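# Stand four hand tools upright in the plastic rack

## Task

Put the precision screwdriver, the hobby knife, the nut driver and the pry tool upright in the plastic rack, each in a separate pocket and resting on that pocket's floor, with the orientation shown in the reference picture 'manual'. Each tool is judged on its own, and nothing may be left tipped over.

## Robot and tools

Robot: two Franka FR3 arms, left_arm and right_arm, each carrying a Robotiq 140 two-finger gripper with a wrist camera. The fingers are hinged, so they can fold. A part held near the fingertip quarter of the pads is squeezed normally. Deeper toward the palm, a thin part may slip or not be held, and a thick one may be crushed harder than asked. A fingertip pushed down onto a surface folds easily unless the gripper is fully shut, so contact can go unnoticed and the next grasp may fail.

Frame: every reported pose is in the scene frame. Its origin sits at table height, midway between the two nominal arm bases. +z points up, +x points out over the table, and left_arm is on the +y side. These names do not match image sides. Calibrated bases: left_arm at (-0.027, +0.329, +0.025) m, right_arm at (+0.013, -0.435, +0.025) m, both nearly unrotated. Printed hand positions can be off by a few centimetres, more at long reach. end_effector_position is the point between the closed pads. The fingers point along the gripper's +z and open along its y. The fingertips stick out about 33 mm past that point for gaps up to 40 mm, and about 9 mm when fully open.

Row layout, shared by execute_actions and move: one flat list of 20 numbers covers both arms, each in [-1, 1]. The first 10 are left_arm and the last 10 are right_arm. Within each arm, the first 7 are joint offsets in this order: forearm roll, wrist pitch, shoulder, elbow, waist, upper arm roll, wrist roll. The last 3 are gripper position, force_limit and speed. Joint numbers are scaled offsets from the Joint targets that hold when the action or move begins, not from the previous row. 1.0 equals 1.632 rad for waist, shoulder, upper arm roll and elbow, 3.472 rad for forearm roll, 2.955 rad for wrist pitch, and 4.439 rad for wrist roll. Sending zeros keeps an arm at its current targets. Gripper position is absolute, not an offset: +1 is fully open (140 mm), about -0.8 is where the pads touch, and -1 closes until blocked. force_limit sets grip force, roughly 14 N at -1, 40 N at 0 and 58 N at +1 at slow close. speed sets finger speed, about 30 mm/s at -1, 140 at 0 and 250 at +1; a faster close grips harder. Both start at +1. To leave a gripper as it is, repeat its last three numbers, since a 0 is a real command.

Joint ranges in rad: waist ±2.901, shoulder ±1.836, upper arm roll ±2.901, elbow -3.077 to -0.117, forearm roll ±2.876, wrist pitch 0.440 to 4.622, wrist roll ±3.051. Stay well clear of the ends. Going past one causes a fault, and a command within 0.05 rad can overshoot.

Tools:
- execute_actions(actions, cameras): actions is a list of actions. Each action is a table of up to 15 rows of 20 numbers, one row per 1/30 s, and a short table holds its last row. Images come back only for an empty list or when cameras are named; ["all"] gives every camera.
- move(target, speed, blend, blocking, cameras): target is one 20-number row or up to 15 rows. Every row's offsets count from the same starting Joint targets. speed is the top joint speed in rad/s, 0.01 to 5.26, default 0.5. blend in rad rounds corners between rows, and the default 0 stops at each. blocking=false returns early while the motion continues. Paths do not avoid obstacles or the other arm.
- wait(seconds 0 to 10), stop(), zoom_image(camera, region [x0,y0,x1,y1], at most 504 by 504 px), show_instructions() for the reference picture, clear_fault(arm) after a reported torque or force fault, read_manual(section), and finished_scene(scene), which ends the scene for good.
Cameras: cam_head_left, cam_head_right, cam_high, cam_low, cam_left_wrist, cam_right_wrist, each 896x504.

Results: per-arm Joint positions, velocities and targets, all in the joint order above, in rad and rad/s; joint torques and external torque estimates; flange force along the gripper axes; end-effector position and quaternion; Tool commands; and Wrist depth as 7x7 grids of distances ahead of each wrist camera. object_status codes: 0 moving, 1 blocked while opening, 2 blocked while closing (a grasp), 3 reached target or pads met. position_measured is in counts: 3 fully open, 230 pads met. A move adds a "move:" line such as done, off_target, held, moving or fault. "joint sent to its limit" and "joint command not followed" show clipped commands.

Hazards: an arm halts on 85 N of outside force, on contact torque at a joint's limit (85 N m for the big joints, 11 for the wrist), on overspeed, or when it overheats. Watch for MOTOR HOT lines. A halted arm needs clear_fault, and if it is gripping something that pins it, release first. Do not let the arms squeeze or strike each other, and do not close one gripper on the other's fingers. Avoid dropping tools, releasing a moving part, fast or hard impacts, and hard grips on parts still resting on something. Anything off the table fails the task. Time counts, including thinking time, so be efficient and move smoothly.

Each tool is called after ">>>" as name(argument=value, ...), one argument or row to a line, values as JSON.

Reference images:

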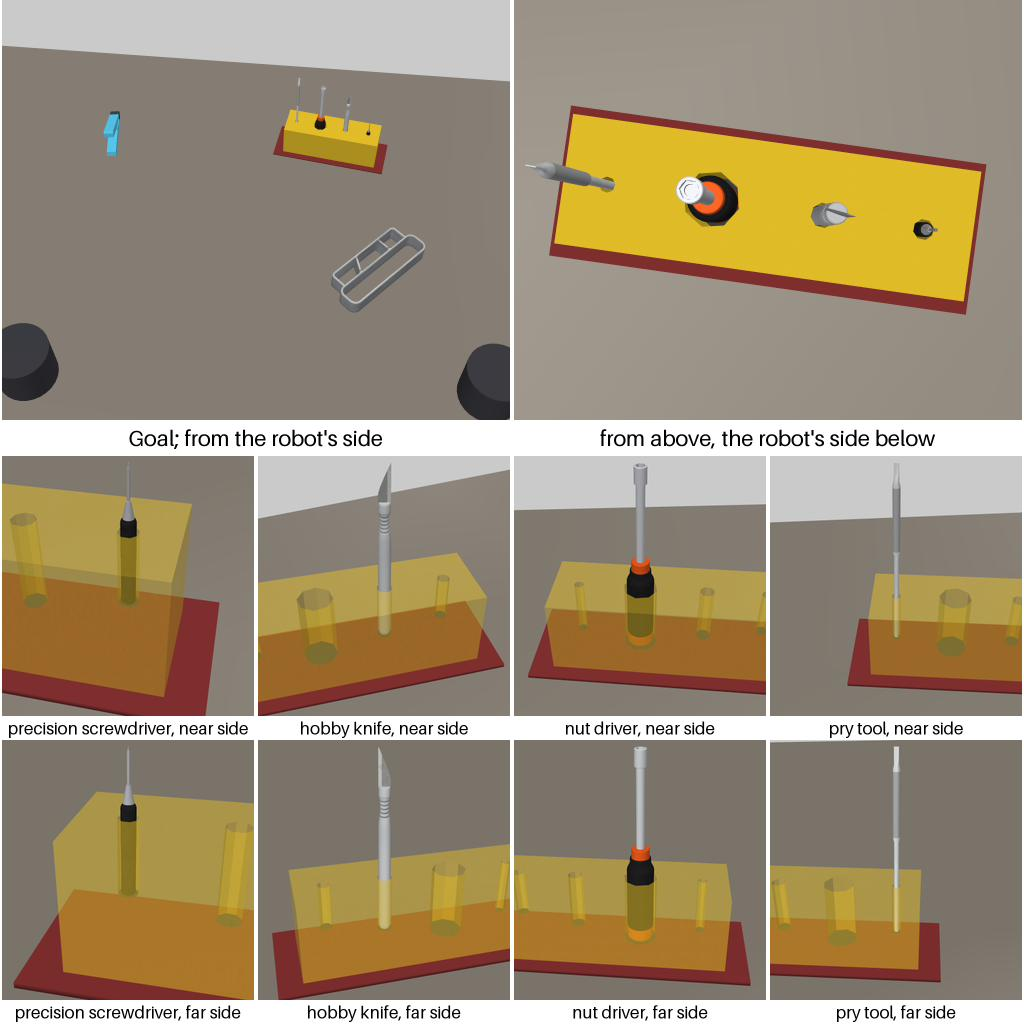

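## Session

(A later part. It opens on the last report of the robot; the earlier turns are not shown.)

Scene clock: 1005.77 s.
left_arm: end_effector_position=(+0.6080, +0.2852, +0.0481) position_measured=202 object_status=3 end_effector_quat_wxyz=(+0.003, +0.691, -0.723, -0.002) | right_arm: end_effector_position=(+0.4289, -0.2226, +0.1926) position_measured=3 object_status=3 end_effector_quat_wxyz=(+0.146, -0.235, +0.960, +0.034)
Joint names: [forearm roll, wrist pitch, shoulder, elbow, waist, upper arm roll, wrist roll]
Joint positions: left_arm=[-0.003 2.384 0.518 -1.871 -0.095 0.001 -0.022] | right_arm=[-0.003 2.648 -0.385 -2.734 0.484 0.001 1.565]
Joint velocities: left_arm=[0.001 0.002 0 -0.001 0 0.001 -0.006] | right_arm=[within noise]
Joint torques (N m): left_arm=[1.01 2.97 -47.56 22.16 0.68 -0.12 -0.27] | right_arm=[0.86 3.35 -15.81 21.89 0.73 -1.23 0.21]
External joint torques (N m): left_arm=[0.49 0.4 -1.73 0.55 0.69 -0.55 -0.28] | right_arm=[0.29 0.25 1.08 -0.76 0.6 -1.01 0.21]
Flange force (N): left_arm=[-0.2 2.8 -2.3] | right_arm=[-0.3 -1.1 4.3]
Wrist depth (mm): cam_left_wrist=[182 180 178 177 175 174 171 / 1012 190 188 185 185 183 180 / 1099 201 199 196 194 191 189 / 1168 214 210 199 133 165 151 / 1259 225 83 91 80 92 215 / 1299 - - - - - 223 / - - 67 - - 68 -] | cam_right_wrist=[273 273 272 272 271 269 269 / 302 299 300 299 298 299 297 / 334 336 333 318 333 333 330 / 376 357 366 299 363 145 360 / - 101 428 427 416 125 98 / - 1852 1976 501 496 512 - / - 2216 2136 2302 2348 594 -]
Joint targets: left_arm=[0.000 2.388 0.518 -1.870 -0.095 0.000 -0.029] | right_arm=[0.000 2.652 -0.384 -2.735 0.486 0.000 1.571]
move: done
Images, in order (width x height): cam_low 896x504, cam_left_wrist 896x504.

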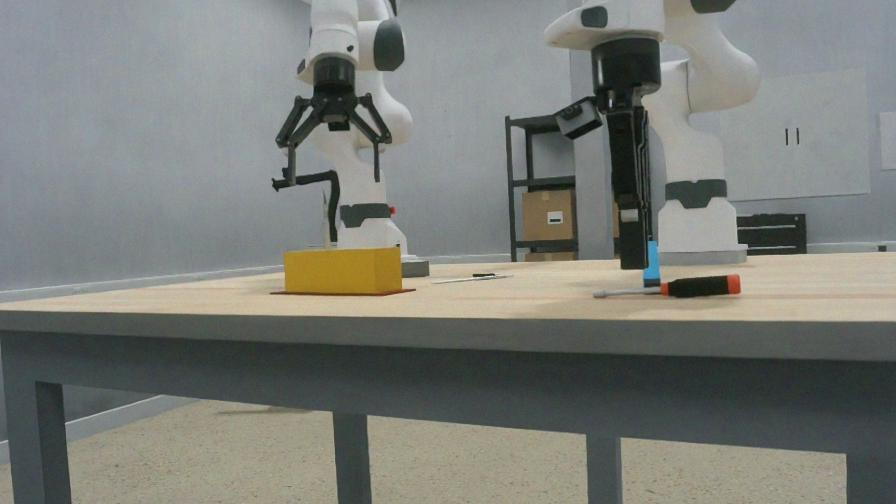

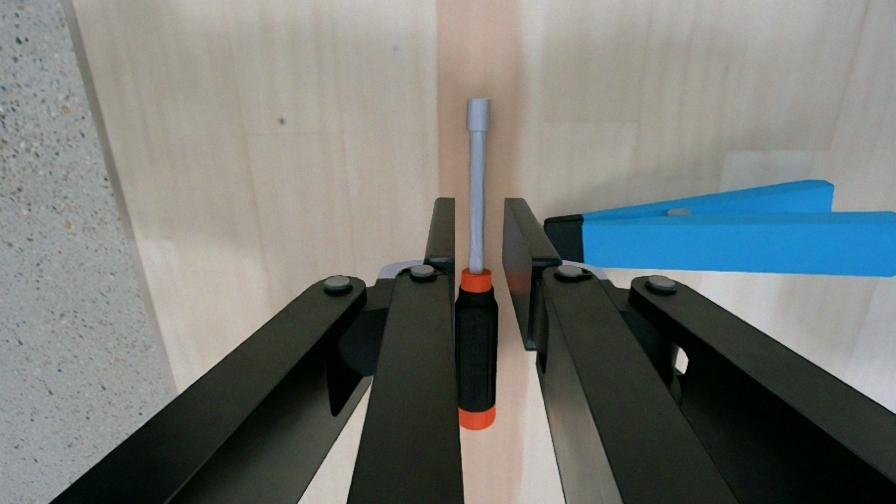

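>>> move(
  target=[0,0.0160,0.0290,0.0003,0,0,0,-0.58,-1,-1, 0,0,0,0,0,0,0,1,1,1],
  speed=0.15,
  cameras=["cam_left_wrist","cam_low"],
)

>>> zoom_image(
  camera="cam_low",
  region=[560, 200, 760, 320],
)

Scene clock: 1019.47 s.
left_arm: end_effector_position=(+0.6091, +0.2852, +0.0240) position_measured=202 object_status=3 end_effector_quat_wxyz=(+0.001, +0.691, -0.722, -0.001) | right_arm: end_effector_position=(+0.4289, -0.2226, +0.1926) position_measured=3 object_status=3 end_effector_quat_wxyz=(+0.146, -0.235, +0.960, +0.034)
Joint names: [forearm roll, wrist pitch, shoulder, elbow, waist, upper arm roll, wrist roll]
Joint positions: left_arm=[-0.003 2.431 0.563 -1.871 -0.095 0.001 -0.023] | right_arm=[-0.003 2.648 -0.385 -2.734 0.484 0.001 1.565]
Joint velocities: left_arm=[0 0.003 0 0 -0.001 0 0] | right_arm=[within noise]
Joint torques (N m): left_arm=[1 2.92 -48.19 21.53 0.71 -0.05 -0.27] | right_arm=[0.88 3.36 -15.83 21.93 0.68 -1.2 0.2]
External joint torques (N m): left_arm=[0.51 0.32 -1.4 0.22 0.89 -0.39 -0.27] | right_arm=[0.29 0.25 1.15 -0.8 0.69 -0.84 0.21]
Flange force (N): left_arm=[-0.6 3.1 -2.0] | right_arm=[-0.3 -0.7 4.5]
Wrist depth (mm): cam_left_wrist=[159 158 157 155 154 152 149 / 168 168 165 162 162 160 158 / 179 177 176 172 171 169 165 / 1130 188 184 172 160 149 135 / 1221 199 83 91 80 92 188 / 1279 - - 68 - - 195 / - - 67 - - 68 -] | cam_right_wrist=[272 273 273 273 273 270 270 / 300 301 300 299 298 299 297 / 334 335 333 319 333 331 328 / 376 358 375 - 361 145 363 / - 101 427 417 415 125 98 / - 1928 1943 493 497 513 - / - 2258 2136 2324 2237 596 -]
Joint targets: left_arm=[0.000 2.435 0.565 -1.870 -0.095 0.000 -0.029] | right_arm=[0.000 2.652 -0.384 -2.735 0.486 0.000 1.571]
move: done
Images, in order (width x height): cam_low 896x504, cam_left_wrist 896x504.

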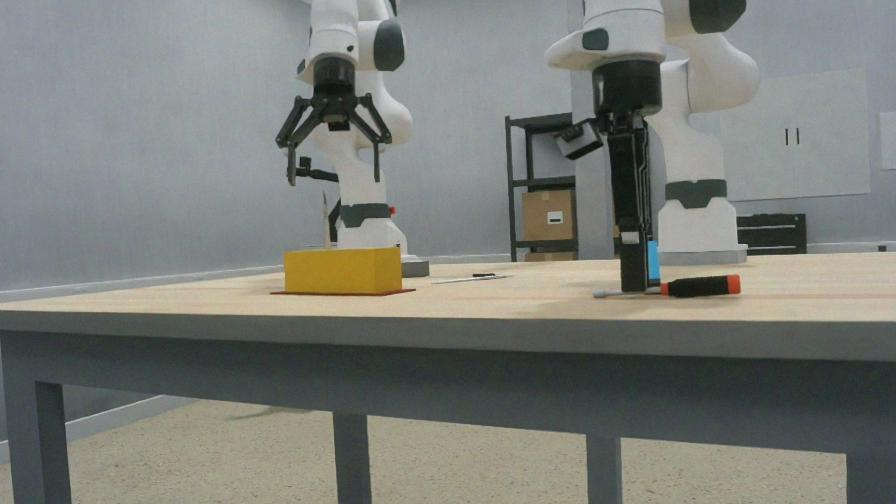

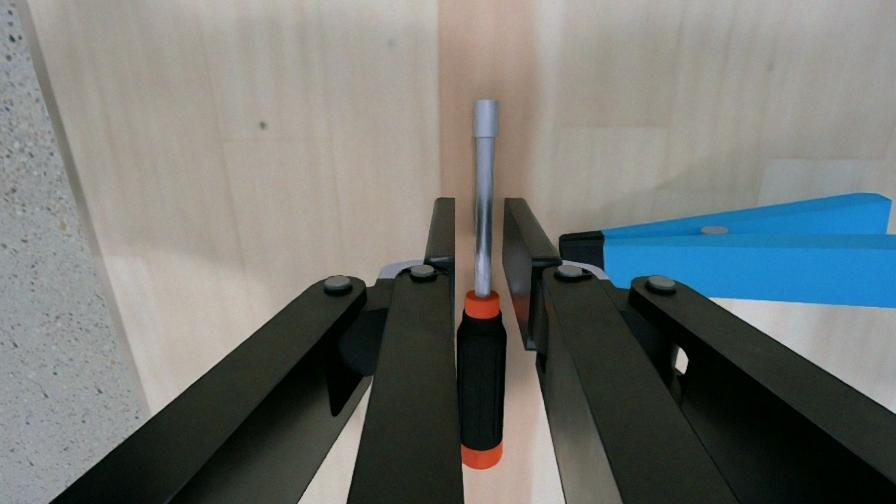

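Scaled by 2.520.

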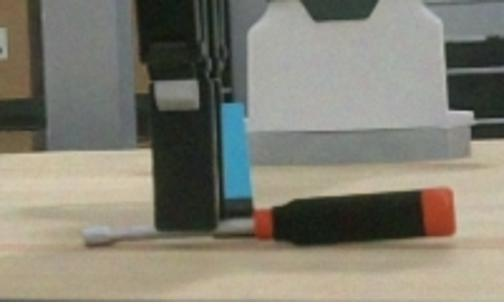

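>>> move(
  target=[0,0.0018,0.0033,0,0,0,0,-0.58,-1,-1, 0,0,0,0,0,0,0,1,1,1],
  speed=0.1,
  cameras=[],
)

>>> execute_actions(
  actions=[
    [[0,0,0,0,0,0,0,-1,-0.1,-1,0,0,0,0,0,0,0,1,1,1]],
    [[0,0,0,0,0,0,0,-1,-0.1,-1,0,0,0,0,0,0,0,1,1,1]],
    [[0,0,0,0,0,0,0,-1,-0.1,-1,0,0,0,0,0,0,0,1,1,1]],
  ],
  cameras=["cam_left_wrist","cam_low"],
)

>>> zoom_image(
  camera="cam_low",
  region=[560, 200, 760, 320],
)

Scene clock: 1028.10 s.
left_arm: end_effector_position=(+0.6093, +0.2852, +0.0216) position_measured=202 object_status=3 end_effector_quat_wxyz=(+0.001, +0.691, -0.722, +0.000) | right_arm: end_effector_position=(+0.4289, -0.2226, +0.1926) position_measured=3 object_status=3 end_effector_quat_wxyz=(+0.146, -0.235, +0.960, +0.034)
Joint names: [forearm roll, wrist pitch, shoulder, elbow, waist, upper arm roll, wrist roll]
Joint positions: left_arm=[-0.003 2.436 0.567 -1.871 -0.095 0.001 -0.023] | right_arm=[-0.003 2.648 -0.385 -2.734 0.484 0.001 1.565]
Joint velocities: left_arm=[0 0.003 0 -0.002 0 -0.001 0] | right_arm=[within noise]
Joint torques (N m): left_arm=[0.98 3.01 -47.76 21.42 0.7 -0.11 -0.29] | right_arm=[0.86 3.36 -15.74 21.91 0.74 -1.22 0.22]
External joint torques (N m): left_arm=[0.49 0.41 -1.01 0.25 0.75 -0.56 -0.29] | right_arm=[0.27 0.24 1.29 -0.84 0.76 -0.84 0.23]
Flange force (N): left_arm=[-0.4 2.2 -1.2] | right_arm=[-0.5 -0.6 4.9]
Wrist depth (mm): cam_left_wrist=[157 156 154 153 151 149 147 / 167 166 162 160 159 158 156 / 176 175 173 170 169 167 163 / 193 186 182 170 161 147 135 / 1239 196 83 85 80 92 186 / 1306 - - 178 - - 192 / - - 67 - - 68 -] | cam_right_wrist=[273 273 274 272 271 270 271 / 301 301 300 300 299 299 297 / 334 334 333 319 332 331 330 / 376 359 375 293 363 145 361 / - 101 430 426 436 125 98 / - 1897 1959 496 497 509 - / - 2216 2117 2302 596 597 -]
Joint targets: left_arm=[0.000 2.441 0.570 -1.870 -0.095 0.000 -0.029] | right_arm=[0.000 2.652 -0.384 -2.735 0.486 0.000 1.571]
move: done
No camera images: "cameras" was empty.

Scene clock: 1029.80 s.
left_arm: end_effector_position=(+0.6095, +0.2852, +0.0216) position_measured=222 object_status=2 end_effector_quat_wxyz=(+0.001, +0.692, -0.722, +0.000) | right_arm: end_effector_position=(+0.4289, -0.2226, +0.1926) position_measured=3 object_status=3 end_effector_quat_wxyz=(+0.146, -0.235, +0.960, +0.034)
Joint names: [forearm roll, wrist pitch, shoulder, elbow, waist, upper arm roll, wrist roll]
Joint positions: left_arm=[-0.003 2.437 0.567 -1.871 -0.095 0.001 -0.023] | right_arm=[-0.003 2.648 -0.385 -2.734 0.484 0.001 1.565]
Joint torques (N m): left_arm=[0.97 2.97 -47.76 21.38 0.67 -0.05 -0.29] | right_arm=[0.87 3.36 -15.76 21.94 0.71 -1.2 0.2]
External joint torques (N m): left_arm=[0.48 0.37 -1.02 0.21 0.7 -0.51 -0.29] | right_arm=[0.28 0.26 1.14 -0.7 0.69 -0.87 0.21]
External joint torques at the end of the 1st action: left_arm=[0.5 0.4 -1.28 0.41 0.67 -0.59 -0.28] | right_arm=[0.28 0.26 1.08 -0.69 0.65 -0.93 0.2]
External joint torques at the end of the 2nd action: left_arm=[0.49 0.4 -1.2 0.36 0.8 -0.49 -0.29] | right_arm=[0.28 0.24 1.22 -0.79 0.7 -0.84 0.19]
Flange force (N): left_arm=[-0.3 2.3 -1.2] | right_arm=[-0.6 -0.7 4.4]
Flange force at the end of the 1st action (N): left_arm=[-0.3 2.1 -1.7] | right_arm=[-0.5 -0.9 4.3]
Flange force at the end of the 2nd action (N): left_arm=[-0.4 2.1 -1.5] | right_arm=[-0.5 -0.7 4.6]
Wrist depth (mm): cam_left_wrist=[158 156 155 153 151 149 147 / 166 166 163 160 159 158 156 / 177 175 173 169 169 167 163 / 193 187 183 134 173 148 135 / 1215 196 85 80 85 84 186 / 1299 - 74 - - - 193 / - - 65 - - 66 -] | cam_right_wrist=[274 274 272 272 272 272 269 / 302 301 301 299 299 298 297 / 334 334 334 320 332 330 329 / 379 357 367 299 363 145 361 / - 101 429 426 400 125 98 / - 1852 1959 497 498 492 - / - 2195 2175 2348 585 596 -]
Joint targets: left_arm=[0.000 2.441 0.570 -1.870 -0.095 0.000 -0.029] | right_arm=[0.000 2.652 -0.384 -2.735 0.486 0.000 1.571]
Step readings (joint positions of left_arm | right_arm; steps 1 to 15: 1st action; 16 to 30: 2nd action; 31 to 45: 3rd action):
0: [-0.003 2.436 0.567 -1.871 -0.095 0.001 -0.023] | [-0.003 2.648 -0.385 -2.734 0.484 0.001 1.565]
1: [-0.003 2.436 0.567 -1.871 -0.095 0.001 -0.023] | [-0.003 2.648 -0.385 -2.734 0.484 0.001 1.565]
2: [-0.003 2.436 0.567 -1.871 -0.095 0.001 -0.023] | [-0.003 2.648 -0.385 -2.734 0.484 0.001 1.565]
4: [-0.003 2.436 0.567 -1.871 -0.095 0.001 -0.023] | [-0.003 2.648 -0.385 -2.734 0.484 0.001 1.565]
8: [-0.003 2.436 0.567 -1.871 -0.095 0.001 -0.023] | [-0.003 2.648 -0.385 -2.734 0.484 0.001 1.565]
15: [-0.003 2.437 0.567 -1.871 -0.095 0.001 -0.023] | [-0.003 2.648 -0.385 -2.734 0.484 0.001 1.565]
16: [-0.003 2.437 0.567 -1.871 -0.095 0.001 -0.023] | [-0.003 2.648 -0.385 -2.734 0.484 0.001 1.565]
17: [-0.003 2.437 0.567 -1.871 -0.095 0.001 -0.023] | [-0.003 2.648 -0.385 -2.734 0.484 0.001 1.565]
19: [-0.003 2.437 0.567 -1.871 -0.095 0.001 -0.023] | [-0.003 2.648 -0.385 -2.734 0.484 0.001 1.565]
23: [-0.003 2.437 0.567 -1.871 -0.095 0.001 -0.023] | [-0.003 2.648 -0.385 -2.734 0.484 0.001 1.565]
30: [-0.003 2.437 0.567 -1.871 -0.095 0.001 -0.023] | [-0.003 2.648 -0.385 -2.734 0.484 0.001 1.565]
31: [-0.003 2.437 0.567 -1.871 -0.095 0.001 -0.023] | [-0.003 2.648 -0.385 -2.734 0.484 0.001 1.565]
32: [-0.003 2.437 0.567 -1.871 -0.095 0.001 -0.023] | [-0.003 2.648 -0.385 -2.734 0.484 0.001 1.565]
34: [-0.003 2.437 0.567 -1.871 -0.095 0.001 -0.023] | [-0.003 2.648 -0.385 -2.734 0.484 0.001 1.565]
38: [-0.003 2.437 0.567 -1.871 -0.095 0.001 -0.023] | [-0.003 2.648 -0.385 -2.734 0.484 0.001 1.565]
45: [-0.003 2.437 0.567 -1.871 -0.095 0.001 -0.023] | [-0.003 2.648 -0.385 -2.734 0.484 0.001 1.565]
Images, in order (width x height): cam_low 896x504, cam_left_wrist 896x504.

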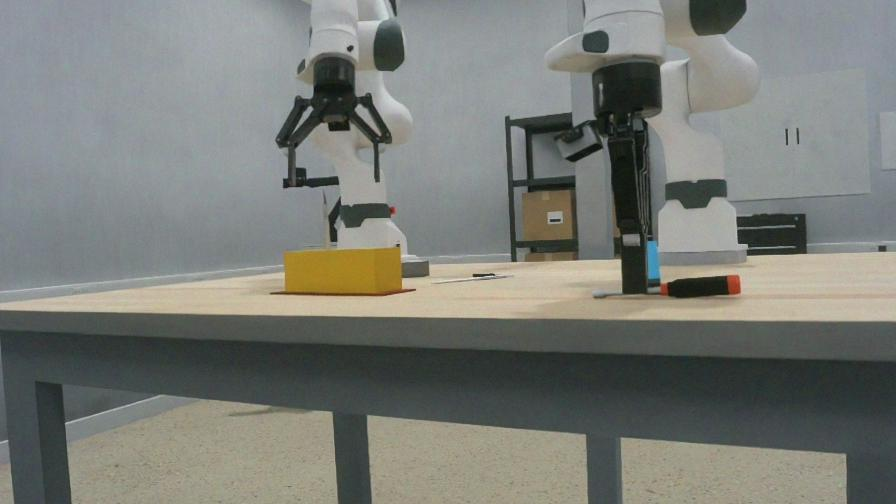

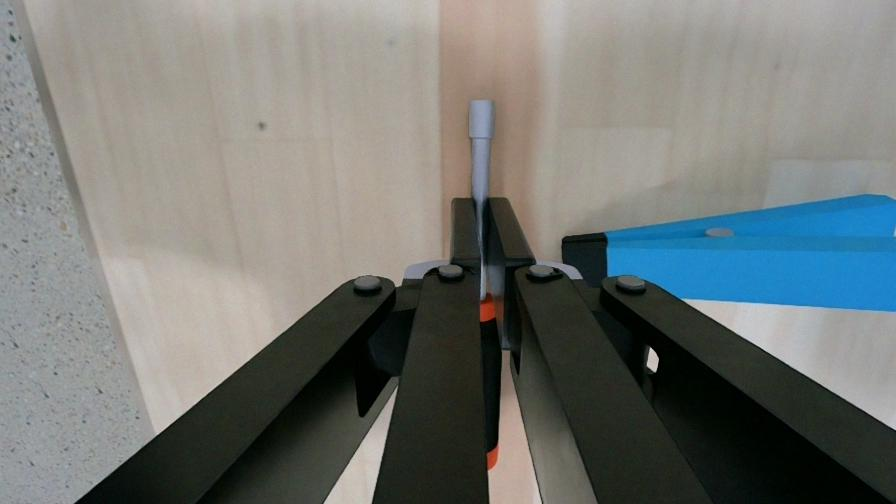

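Scaled by 2.520.

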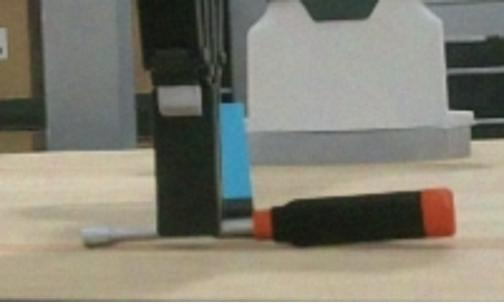

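>>> move(
  target=[
    [0,-0.0179,-0.0325,0,0,0,0,-1,-0.1,-1, 0,0,0,0,0,0,0,1,1,1],
    [0,-0.1609,-0.1820,0.1088,0,0,0,-1,-0.1,-1, 0,0,0,0,0,0,0,1,1,1],
    [-0.4682,-0.3095,-0.0168,0.0294,-0.0754,0,0.1861,-1,-0.1,-1, 0,0,0,0,0,0,0,1,1,1],
  ],
  speed=[0.12,0.5,0.7],
  blend=[0.02,0.1,0],
  cameras=["cam_left_wrist","cam_low"],
)

>>> zoom_image(
  camera="cam_low",
  region=[280, 40, 460, 310],
)

Scene clock: 1092.57 s.
left_arm: end_effector_position=(+0.5270, -0.1053, +0.3290) position_measured=222 object_status=2 end_effector_quat_wxyz=(+0.561, +0.438, -0.525, +0.466) | right_arm: end_effector_position=(+0.4289, -0.2226, +0.1926) position_measured=3 object_status=3 end_effector_quat_wxyz=(+0.146, -0.235, +0.960, +0.034)
Joint names: [forearm roll, wrist pitch, shoulder, elbow, waist, upper arm roll, wrist roll]
Joint positions: left_arm=[-1.622 1.531 0.541 -1.821 -0.217 0 0.789] | right_arm=[-0.003 2.648 -0.385 -2.734 0.484 0.001 1.565]
Joint velocities: left_arm=[-0.001 0 0 0 0 0.001 0.006] | right_arm=[within noise]
Joint torques (N m): left_arm=[-2.58 -2.25 -47.35 20.95 0.24 -1.75 0.28] | right_arm=[0.87 3.36 -15.74 21.91 0.73 -1.19 0.14]
External joint torques (N m): left_arm=[-0.68 -0.22 -2.01 0.39 0.33 -0.35 0.25] | right_arm=[0.29 0.27 1.17 -0.72 0.69 -0.87 0.15]
Flange force (N): left_arm=[3.1 3.9 0.4] | right_arm=[-0.6 -0.9 4.6]
Wrist depth (mm): cam_left_wrist=[- - 2041 - - 254 285 / 2189 2314 - - 288 267 488 / 2270 2584 - 162 326 279 530 / - - - 116 314 268 532 / 2479 - 80 80 85 81 543 / 2112 - 74 - - - 552 / - - 66 - - 66 -] | cam_right_wrist=[272 273 273 272 273 269 270 / 302 300 301 300 299 297 296 / 333 334 333 319 331 331 330 / 380 358 366 299 365 145 365 / - 101 432 414 354 125 99 / - 1852 1897 500 497 511 - / - 2258 2117 2280 2258 594 -]
Joint targets: left_arm=[-1.626 1.526 0.543 -1.822 -0.218 0.000 0.797] | right_arm=[0.000 2.652 -0.384 -2.735 0.486 0.000 1.571]
move: done
Images, in order (width x height): cam_low 896x504, cam_left_wrist 896x504.

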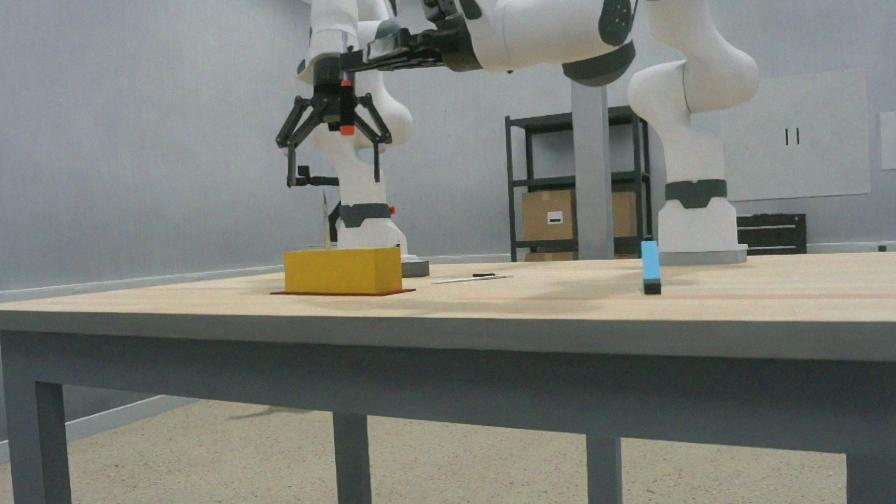

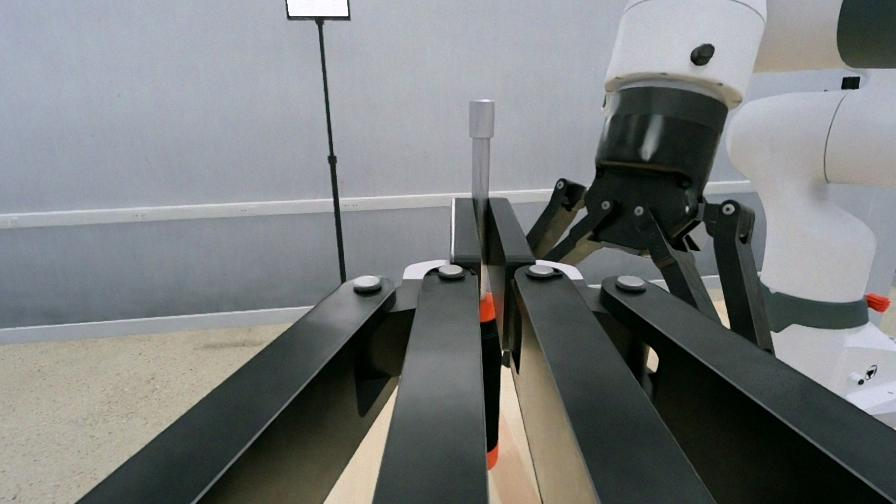

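Scaled by 1.867.

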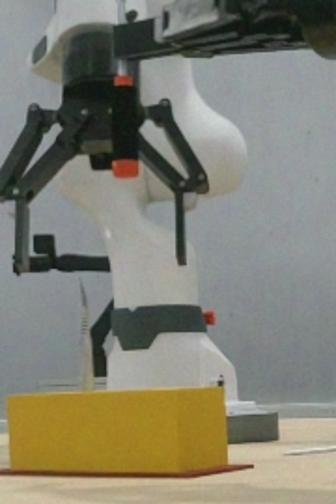

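>>> move(
  target=[0.0026,-0.0027,0.1694,0.0667,0,0,0.0372,-1,-0.1,-1, 0,0,0,0,0,0,0,1,1,1],
  speed=0.3,
  cameras=["cam_left_wrist","cam_low","cam_right_wrist"],
)

>>> zoom_image(
  camera="cam_low",
  region=[280, 110, 430, 310],
)

>>> zoom_image(
  camera="cam_right_wrist",
  region=[420, 220, 640, 440],
)

Scene clock: 1100.27 s.
left_arm: end_effector_position=(+0.5282, -0.1062, +0.1939) position_measured=222 object_status=2 end_effector_quat_wxyz=(+0.562, +0.440, -0.523, +0.465) | right_arm: end_effector_position=(+0.4289, -0.2226, +0.1926) position_measured=3 object_status=3 end_effector_quat_wxyz=(+0.146, -0.235, +0.960, +0.034)
Joint names: [forearm roll, wrist pitch, shoulder, elbow, waist, upper arm roll, wrist roll]
Joint positions: left_arm=[-1.618 1.523 0.819 -1.715 -0.217 0 0.954] | right_arm=[-0.003 2.648 -0.385 -2.734 0.484 0.001 1.565]
Joint velocities: left_arm=[0.001 0 -0.001 0 0.001 0.001 0.004] | right_arm=[within noise]
Joint torques (N m): left_arm=[-1.34 -2.56 -51.39 19.08 0.28 -2.33 0.19] | right_arm=[0.86 3.36 -15.75 21.9 0.76 -1.22 0.17]
External joint torques (N m): left_arm=[0.23 -0.24 -2.16 0.92 0.22 -0.46 0.16] | right_arm=[0.28 0.25 1.23 -0.78 0.72 -0.92 0.18]
Flange force (N): left_arm=[3.6 1.4 -0.2] | right_arm=[-0.6 -0.9 4.7]
Wrist depth (mm): cam_left_wrist=[- - - - 300 247 454 / 2131 - - - 325 - 468 / 2336 2292 2454 163 323 218 489 / - - 754 116 757 679 514 / 2405 2557 80 80 85 84 504 / 1928 - 74 - - - 384 / - - 65 - - 66 -] | cam_right_wrist=[273 274 273 272 273 270 270 / 302 302 301 300 300 297 298 / 335 335 334 319 330 331 330 / 378 358 366 291 363 145 363 / - 101 426 435 422 125 98 / - 1756 1943 496 495 510 - / - 2302 2175 2258 570 591 -]
Joint targets: left_arm=[-1.617 1.518 0.819 -1.713 -0.218 0.000 0.962] | right_arm=[0.000 2.652 -0.384 -2.735 0.486 0.000 1.571]
move: done
Images, in order (width x height): cam_low 896x504, cam_left_wrist 896x504, cam_right_wrist 896x504.

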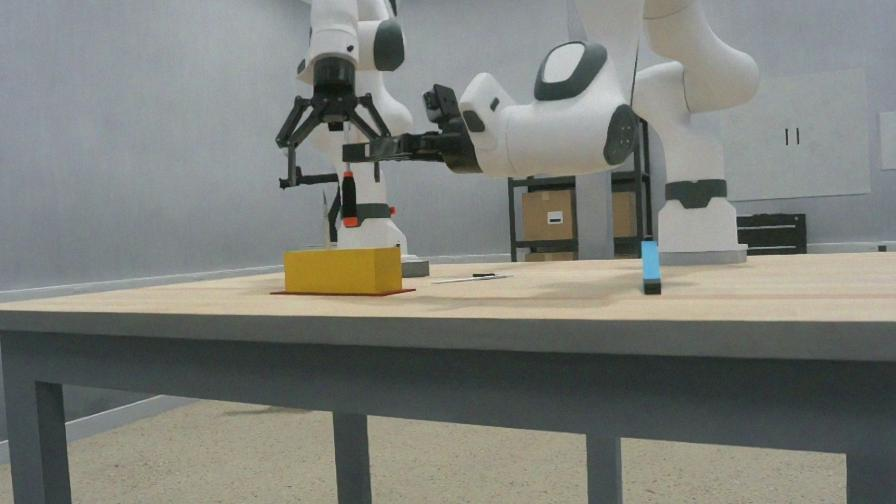

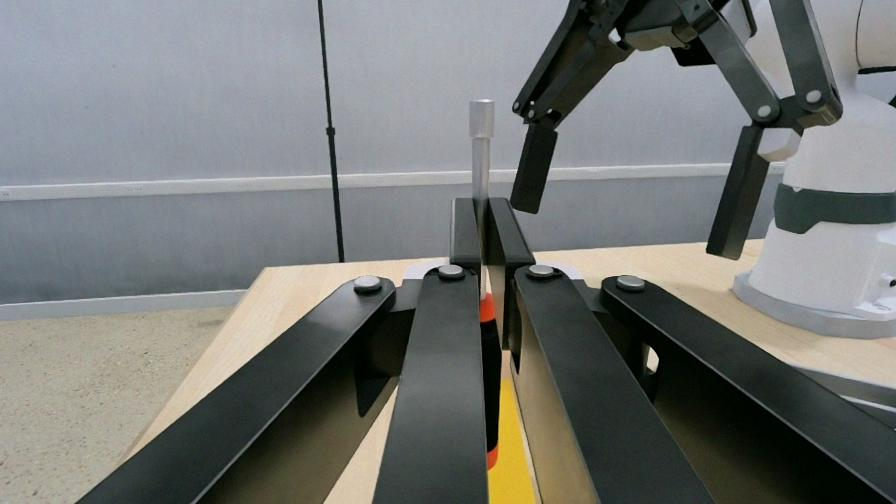

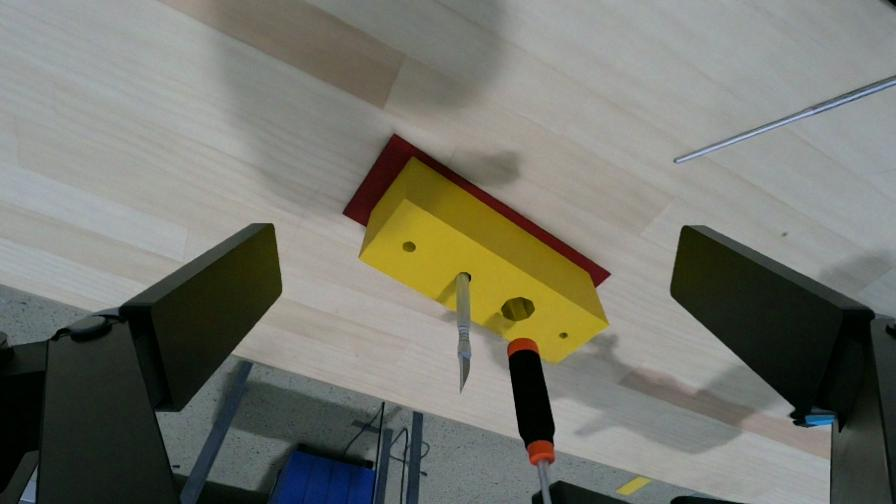

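Scaled by 2.520.

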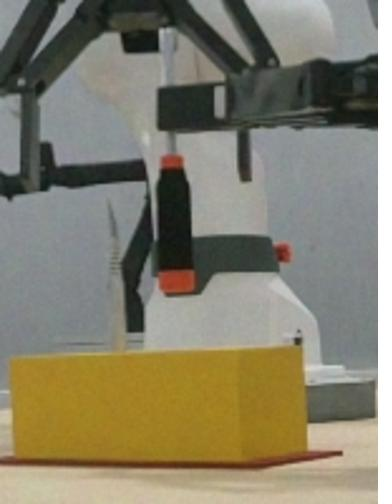

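Scaled by 2.291.

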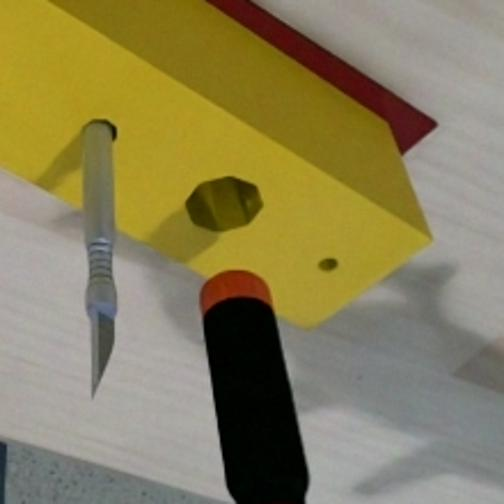

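>>> move(
  target=[-0.0010,0.0008,0.0214,-0.0036,-0.0043,0,0.0092,-1,-0.1,-1, 0,0,0,0,0,0,0,1,1,1],
  speed=0.1,
  cameras=["cam_low","cam_right_wrist"],
)

>>> zoom_image(
  camera="cam_low",
  region=[280, 130, 430, 310],
)

>>> zoom_image(
  camera="cam_right_wrist",
  region=[440, 240, 600, 400],
)

Scene clock: 1124.93 s.
left_arm: end_effector_position=(+0.5185, -0.1085, +0.1718) position_measured=222 object_status=2 end_effector_quat_wxyz=(+0.562, +0.438, -0.525, +0.465) | right_arm: end_effector_position=(+0.4289, -0.2226, +0.1926) position_measured=3 object_status=3 end_effector_quat_wxyz=(+0.146, -0.235, +0.960, +0.034)
Joint names: [forearm roll, wrist pitch, shoulder, elbow, waist, upper arm roll, wrist roll]
Joint positions: left_arm=[-1.618 1.523 0.853 -1.718 -0.224 0 0.995] | right_arm=[-0.003 2.648 -0.385 -2.734 0.484 0.001 1.565]
Joint velocities: left_arm=[-0.002 0 0.001 -0.001 0 0 0.006] | right_arm=[within noise]
Joint torques (N m): left_arm=[-1.8 -2.3 -51.37 17.99 0.05 -2.35 0.14] | right_arm=[0.86 3.35 -15.77 21.96 0.68 -1.21 0.15]
External joint torques (N m): left_arm=[-0.32 0.06 -2.41 0.59 -0.03 -0.44 0.11] | right_arm=[0.28 0.25 1.18 -0.73 0.63 -0.92 0.16]
Flange force (N): left_arm=[4.7 3.0 1.1] | right_arm=[-0.6 -1.0 4.5]
Wrist depth (mm): cam_left_wrist=[- 2699 2359 2557 304 209 198 / - - 2314 2189 330 - 474 / 2359 - 2531 321 2229 212 495 / - 2612 721 116 741 732 509 / 2314 2405 80 80 85 84 484 / 1928 - 74 - - - 342 / - - 66 - - 66 -] | cam_right_wrist=[274 274 273 274 274 271 270 / 301 300 299 299 298 297 296 / 333 334 334 320 333 330 328 / 379 357 366 300 363 145 363 / - 101 430 415 415 125 99 / - 1897 1928 499 491 510 - / - 2195 2117 2324 226 242 -]
Joint targets: left_arm=[-1.620 1.520 0.854 -1.719 -0.225 0.000 1.003] | right_arm=[0.000 2.652 -0.384 -2.735 0.486 0.000 1.571]
move: done
Images, in order (width x height): cam_low 896x504, cam_right_wrist 896x504.

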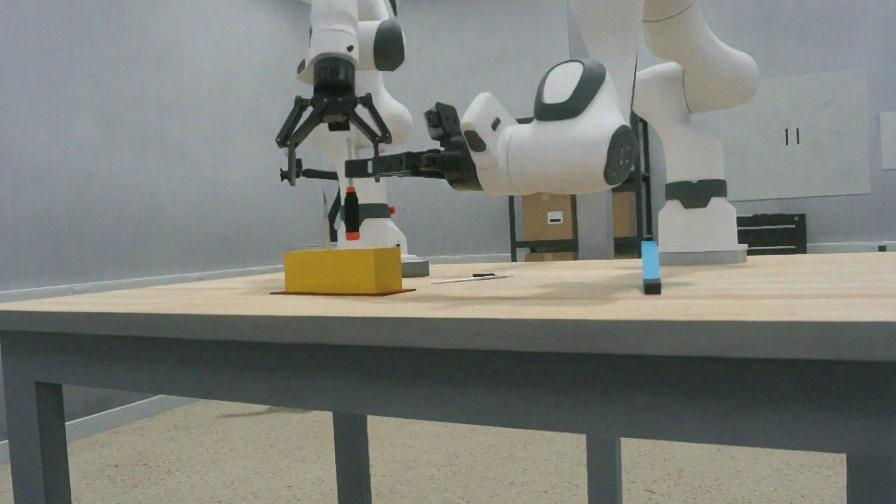

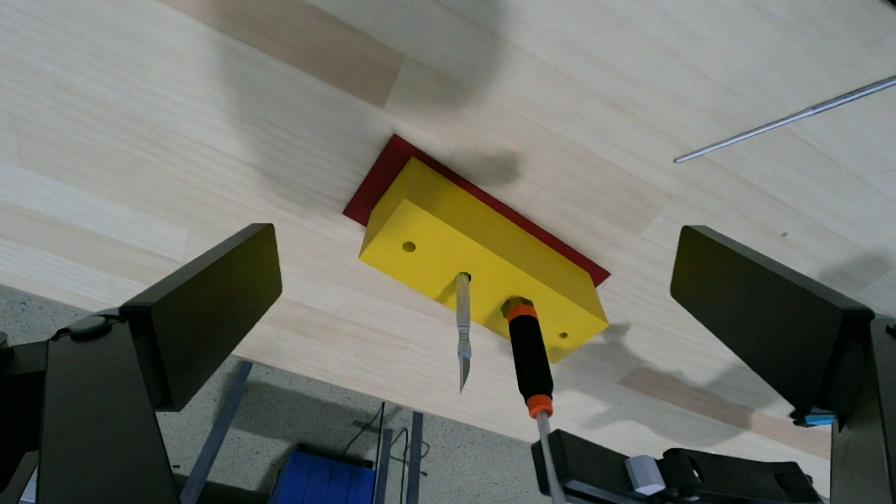

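Scaled by 2.800.

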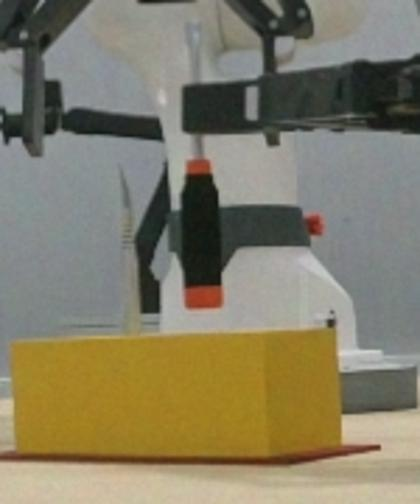

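Scaled by 3.150.

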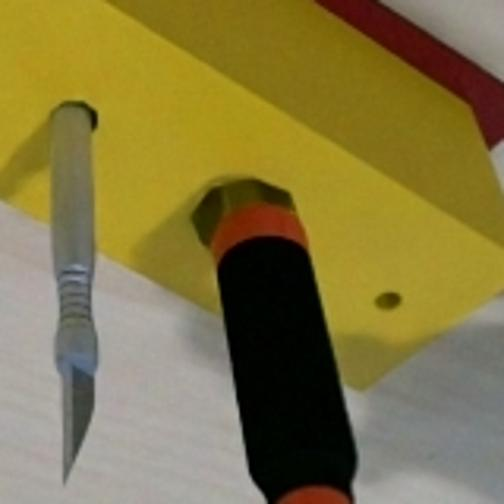

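>>> move(
  target=[0.0005,-0.0004,0.0159,0.0169,0.0012,0,-0.0004,-1,-0.1,-1, 0,0,0,0,0,0,0,1,1,1],
  speed=0.08,
  cameras=["cam_low","cam_right_wrist"],
)

>>> zoom_image(
  camera="cam_low",
  region=[280, 130, 430, 310],
)

>>> zoom_image(
  camera="cam_right_wrist",
  region=[440, 240, 600, 400],
)

Scene clock: 1147.23 s.
left_arm: end_effector_position=(+0.5219, -0.1092, +0.1643) position_measured=222 object_status=2 end_effector_quat_wxyz=(+0.562, +0.438, -0.525, +0.466) | right_arm: end_effector_position=(+0.4289, -0.2226, +0.1926) position_measured=3 object_status=3 end_effector_quat_wxyz=(+0.146, -0.235, +0.960, +0.034)
Joint names: [forearm roll, wrist pitch, shoulder, elbow, waist, upper arm roll, wrist roll]
Joint positions: left_arm=[-1.618 1.523 0.878 -1.693 -0.224 0 0.997] | right_arm=[-0.003 2.648 -0.385 -2.734 0.484 0.001 1.565]
Joint torques (N m): left_arm=[-1.63 -2.43 -51.18 18.66 0.84 -2.4 0.11] | right_arm=[0.86 3.36 -15.75 21.94 0.73 -1.22 0.18]
External joint torques (N m): left_arm=[-0.17 -0.07 -1.93 1.37 0.71 -0.5 0.08] | right_arm=[0.27 0.26 1.13 -0.71 0.75 -0.85 0.19]
Flange force (N): left_arm=[2.6 -1.3 -0.1] | right_arm=[-0.5 -0.7 4.4]
Wrist depth (mm): cam_left_wrist=[- - 2249 2557 310 - 195 / 2336 - - 2008 318 - 477 / 2314 - - 2131 3114 2730 489 / - - 743 116 719 653 504 / 2270 2270 80 80 85 84 474 / 1854 - 74 - - - 327 / - - 66 - - 66 -] | cam_right_wrist=[274 273 273 273 271 272 269 / 302 300 302 300 298 298 297 / 336 335 335 323 331 329 329 / 378 357 366 300 363 145 363 / - 101 434 426 401 125 98 / - 2026 1976 503 494 509 - / - 2280 2175 2280 232 249 -]
Joint targets: left_arm=[-1.618 1.519 0.880 -1.691 -0.223 0.000 1.001] | right_arm=[0.000 2.652 -0.384 -2.735 0.486 0.000 1.571]
move: done
Images, in order (width x height): cam_low 896x504, cam_right_wrist 896x504.

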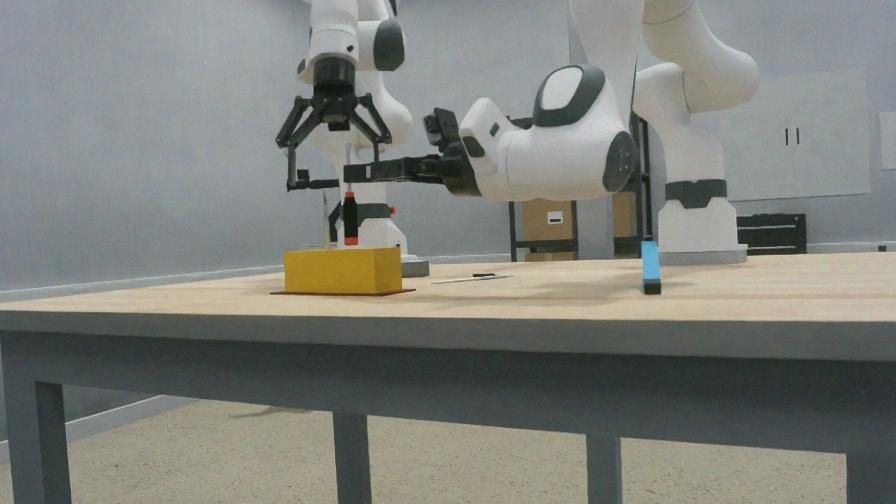

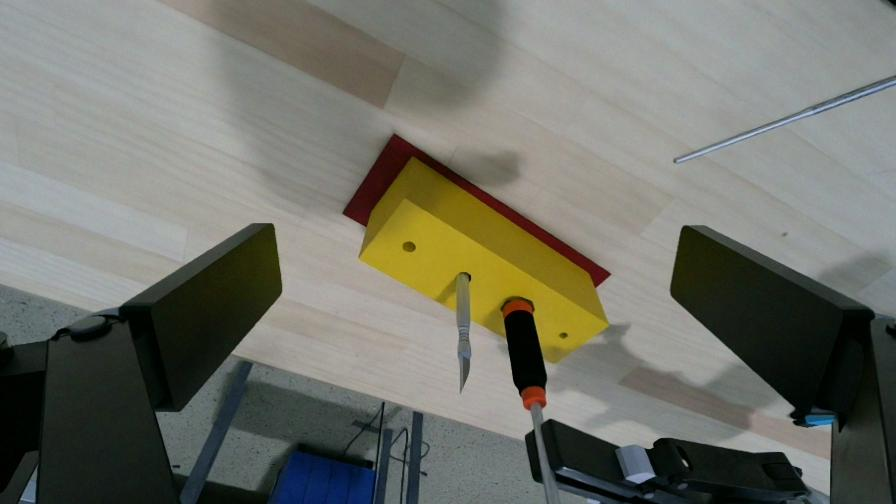

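Scaled by 2.800.

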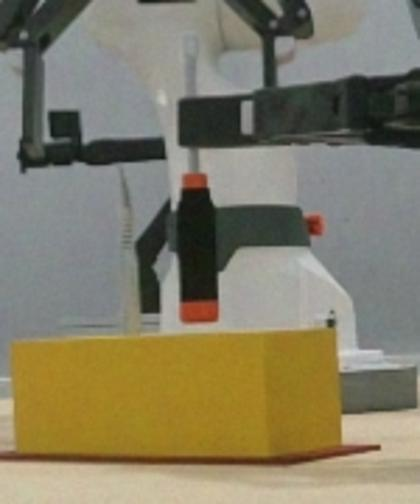

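Scaled by 3.150.

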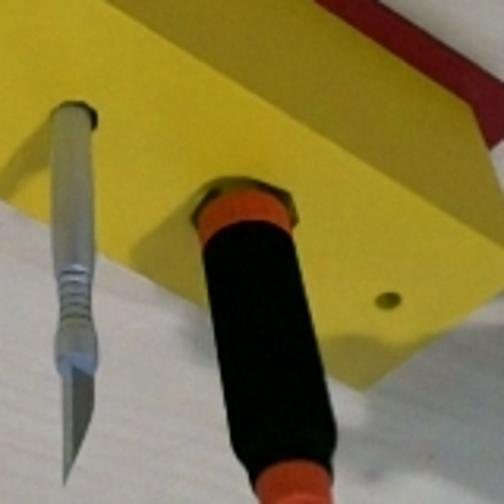

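>>> move(
  target=[
    [0, 0, 0.01192, 0.00768, 0, 0, 0.00152, -1, -0.1, -1, 0, 0, 0, 0, 0, 0, 0, 1, 1, 1],
  ],
  speed=0.06,
  cameras=["cam_right_wrist"],
)

Scene clock: 1226.53 s.
left_arm: end_effector_position=(+0.5225, -0.1095, +0.1588) position_measured=222 object_status=2 end_effector_quat_wxyz=(+0.563, +0.437, -0.525, +0.466) | right_arm: end_effector_position=(+0.4289, -0.2226, +0.1926) position_measured=3 object_status=3 end_effector_quat_wxyz=(+0.146, -0.235, +0.960, +0.034)
Joint names: [forearm roll, wrist pitch, shoulder, elbow, waist, upper arm roll, wrist roll]
Joint positions: left_arm=[-1.618 1.52 0.895 -1.68 -0.224 0 1] | right_arm=[-0.003 2.648 -0.385 -2.734 0.484 0.001 1.565]
Joint velocities: left_arm=[0 -0.001 0.001 0.002 0 0.001 0.004] | right_arm=[within noise]
Joint torques (N m): left_arm=[-1.37 -1.95 -50.33 17.1 0.76 -2.15 0.17] | right_arm=[0.86 3.35 -15.78 21.93 0.71 -1.17 0.19]
External joint torques (N m): left_arm=[0.09 0.41 -0.81 -0.17 0.53 -0.29 0.13] | right_arm=[0.28 0.26 1.08 -0.68 0.66 -0.86 0.2]
Flange force (N): left_arm=[2.1 2.7 0.2] | right_arm=[-0.5 -0.8 4.3]
Wrist depth (mm): cam_left_wrist=[- 2336 - - 315 207 193 / - 2270 - - 305 200 473 / 2189 2405 - 162 - 210 491 / - - 738 116 719 643 505 / 2382 2292 80 80 85 84 453 / 1928 - 74 - - - 321 / - - 65 - - 66 -] | cam_right_wrist=[273 274 273 273 272 271 271 / 300 302 301 300 299 299 297 / 336 335 333 325 333 329 330 / 377 362 376 - 364 144 360 / - 101 430 431 437 125 98 / - 1882 1912 499 495 515 - / - 2175 2175 2302 239 255 -]
Joint targets: left_arm=[-1.618 1.519 0.900 -1.679 -0.223 0.000 1.008] | right_arm=[0.000 2.652 -0.384 -2.735 0.486 0.000 1.571]
move: done
Images, in order (width x height): cam_right_wrist 896x504.

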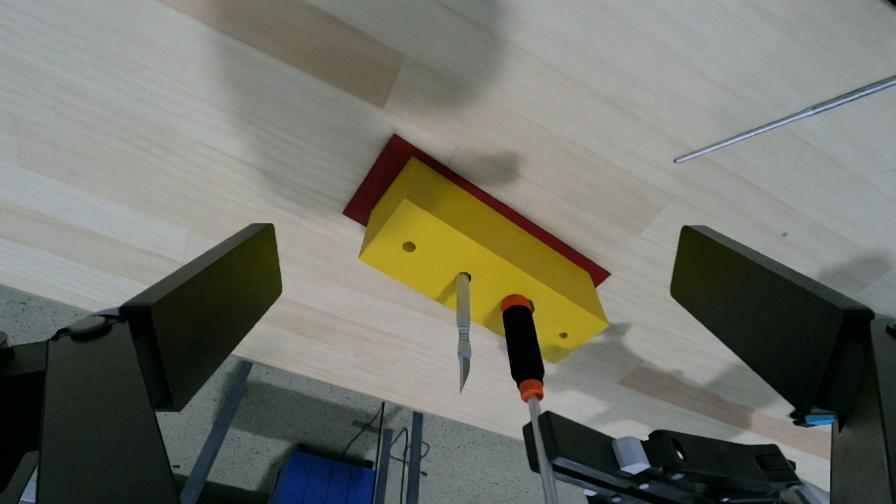

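>>> zoom_image(
  camera="cam_right_wrist",
  region=[450, 240, 610, 400],
)

>>> move(
  target=[
    [0, 0, 0.00894, 0.00576, 0, 0, 0.00114, -1, -0.1, -1, 0, 0, 0, 0, 0, 0, 0, 1, 1, 1],
  ],
  speed=0.06,
  cameras=["cam_right_wrist"],
)

Scaled by 3.150.

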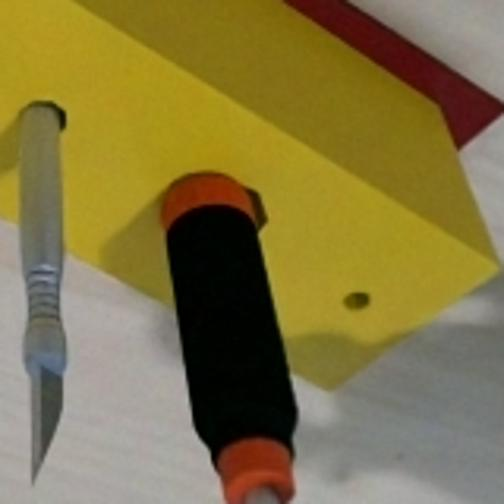

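Scene clock: 1230.13 s.
left_arm: end_effector_position=(+0.5230, -0.1106, +0.1585) position_measured=222 object_status=2 end_effector_quat_wxyz=(+0.565, +0.433, -0.524, +0.468) | right_arm: end_effector_position=(+0.4289, -0.2226, +0.1926) position_measured=3 object_status=3 end_effector_quat_wxyz=(+0.146, -0.235, +0.960, +0.034)
Joint names: [forearm roll, wrist pitch, shoulder, elbow, waist, upper arm roll, wrist roll]
Joint positions: left_arm=[-1.62 1.512 0.906 -1.668 -0.223 -0.001 1.004] | right_arm=[-0.003 2.648 -0.385 -2.734 0.484 0.001 1.565]
Joint velocities: left_arm=[0 -0.002 0.003 0.002 0.003 -0.001 0.004] | right_arm=[within noise]
Joint torques (N m): left_arm=[-0.98 -0.89 -47.54 16.4 0.72 -1.57 0.27] | right_arm=[0.87 3.36 -15.71 21.95 0.7 -1.21 0.2]
External joint torques (N m): left_arm=[0.49 1.52 2.13 -0.87 0.9 0.66 0.24] | right_arm=[0.28 0.27 1.17 -0.69 0.62 -0.94 0.21]
Flange force (N): left_arm=[-3.9 -0.6 -0.2] | right_arm=[-0.7 -0.9 4.6]
Wrist depth (mm): cam_left_wrist=[- - - 2382 320 2270 193 / - - - 2429 328 205 480 / - - - 2336 - 2641 496 / 2336 - 757 116 727 648 501 / 2405 2405 80 80 85 84 457 / 1883 - 74 - - - 323 / - - 66 - - 66 -] | cam_right_wrist=[273 273 273 272 272 270 270 / 301 299 301 300 297 298 296 / 335 335 333 318 333 332 330 / 376 359 365 300 365 145 360 / - 101 427 424 424 125 99 / - 1882 1976 496 479 510 - / - 2470 2280 2237 245 260 -]
Joint targets: left_arm=[-1.618 1.519 0.914 -1.669 -0.223 0.000 1.013] | right_arm=[0.000 2.652 -0.384 -2.735 0.486 0.000 1.571]
move: done
Images, in order (width x height): cam_right_wrist 896x504.

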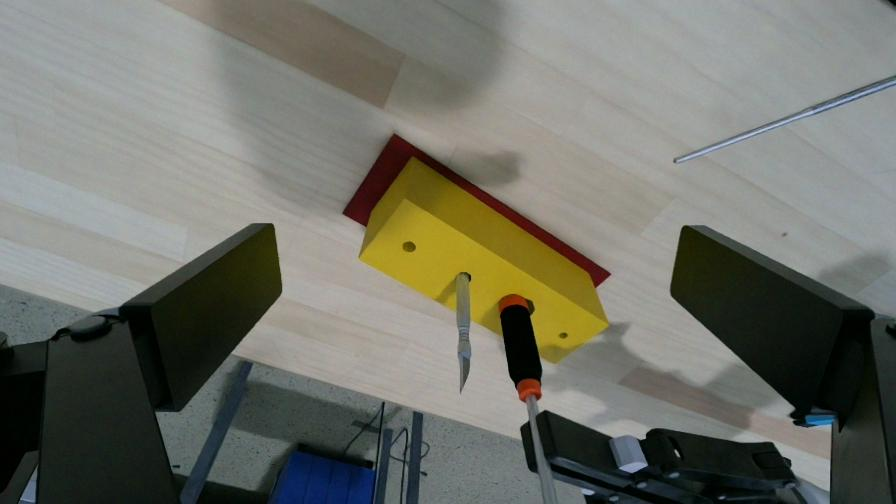

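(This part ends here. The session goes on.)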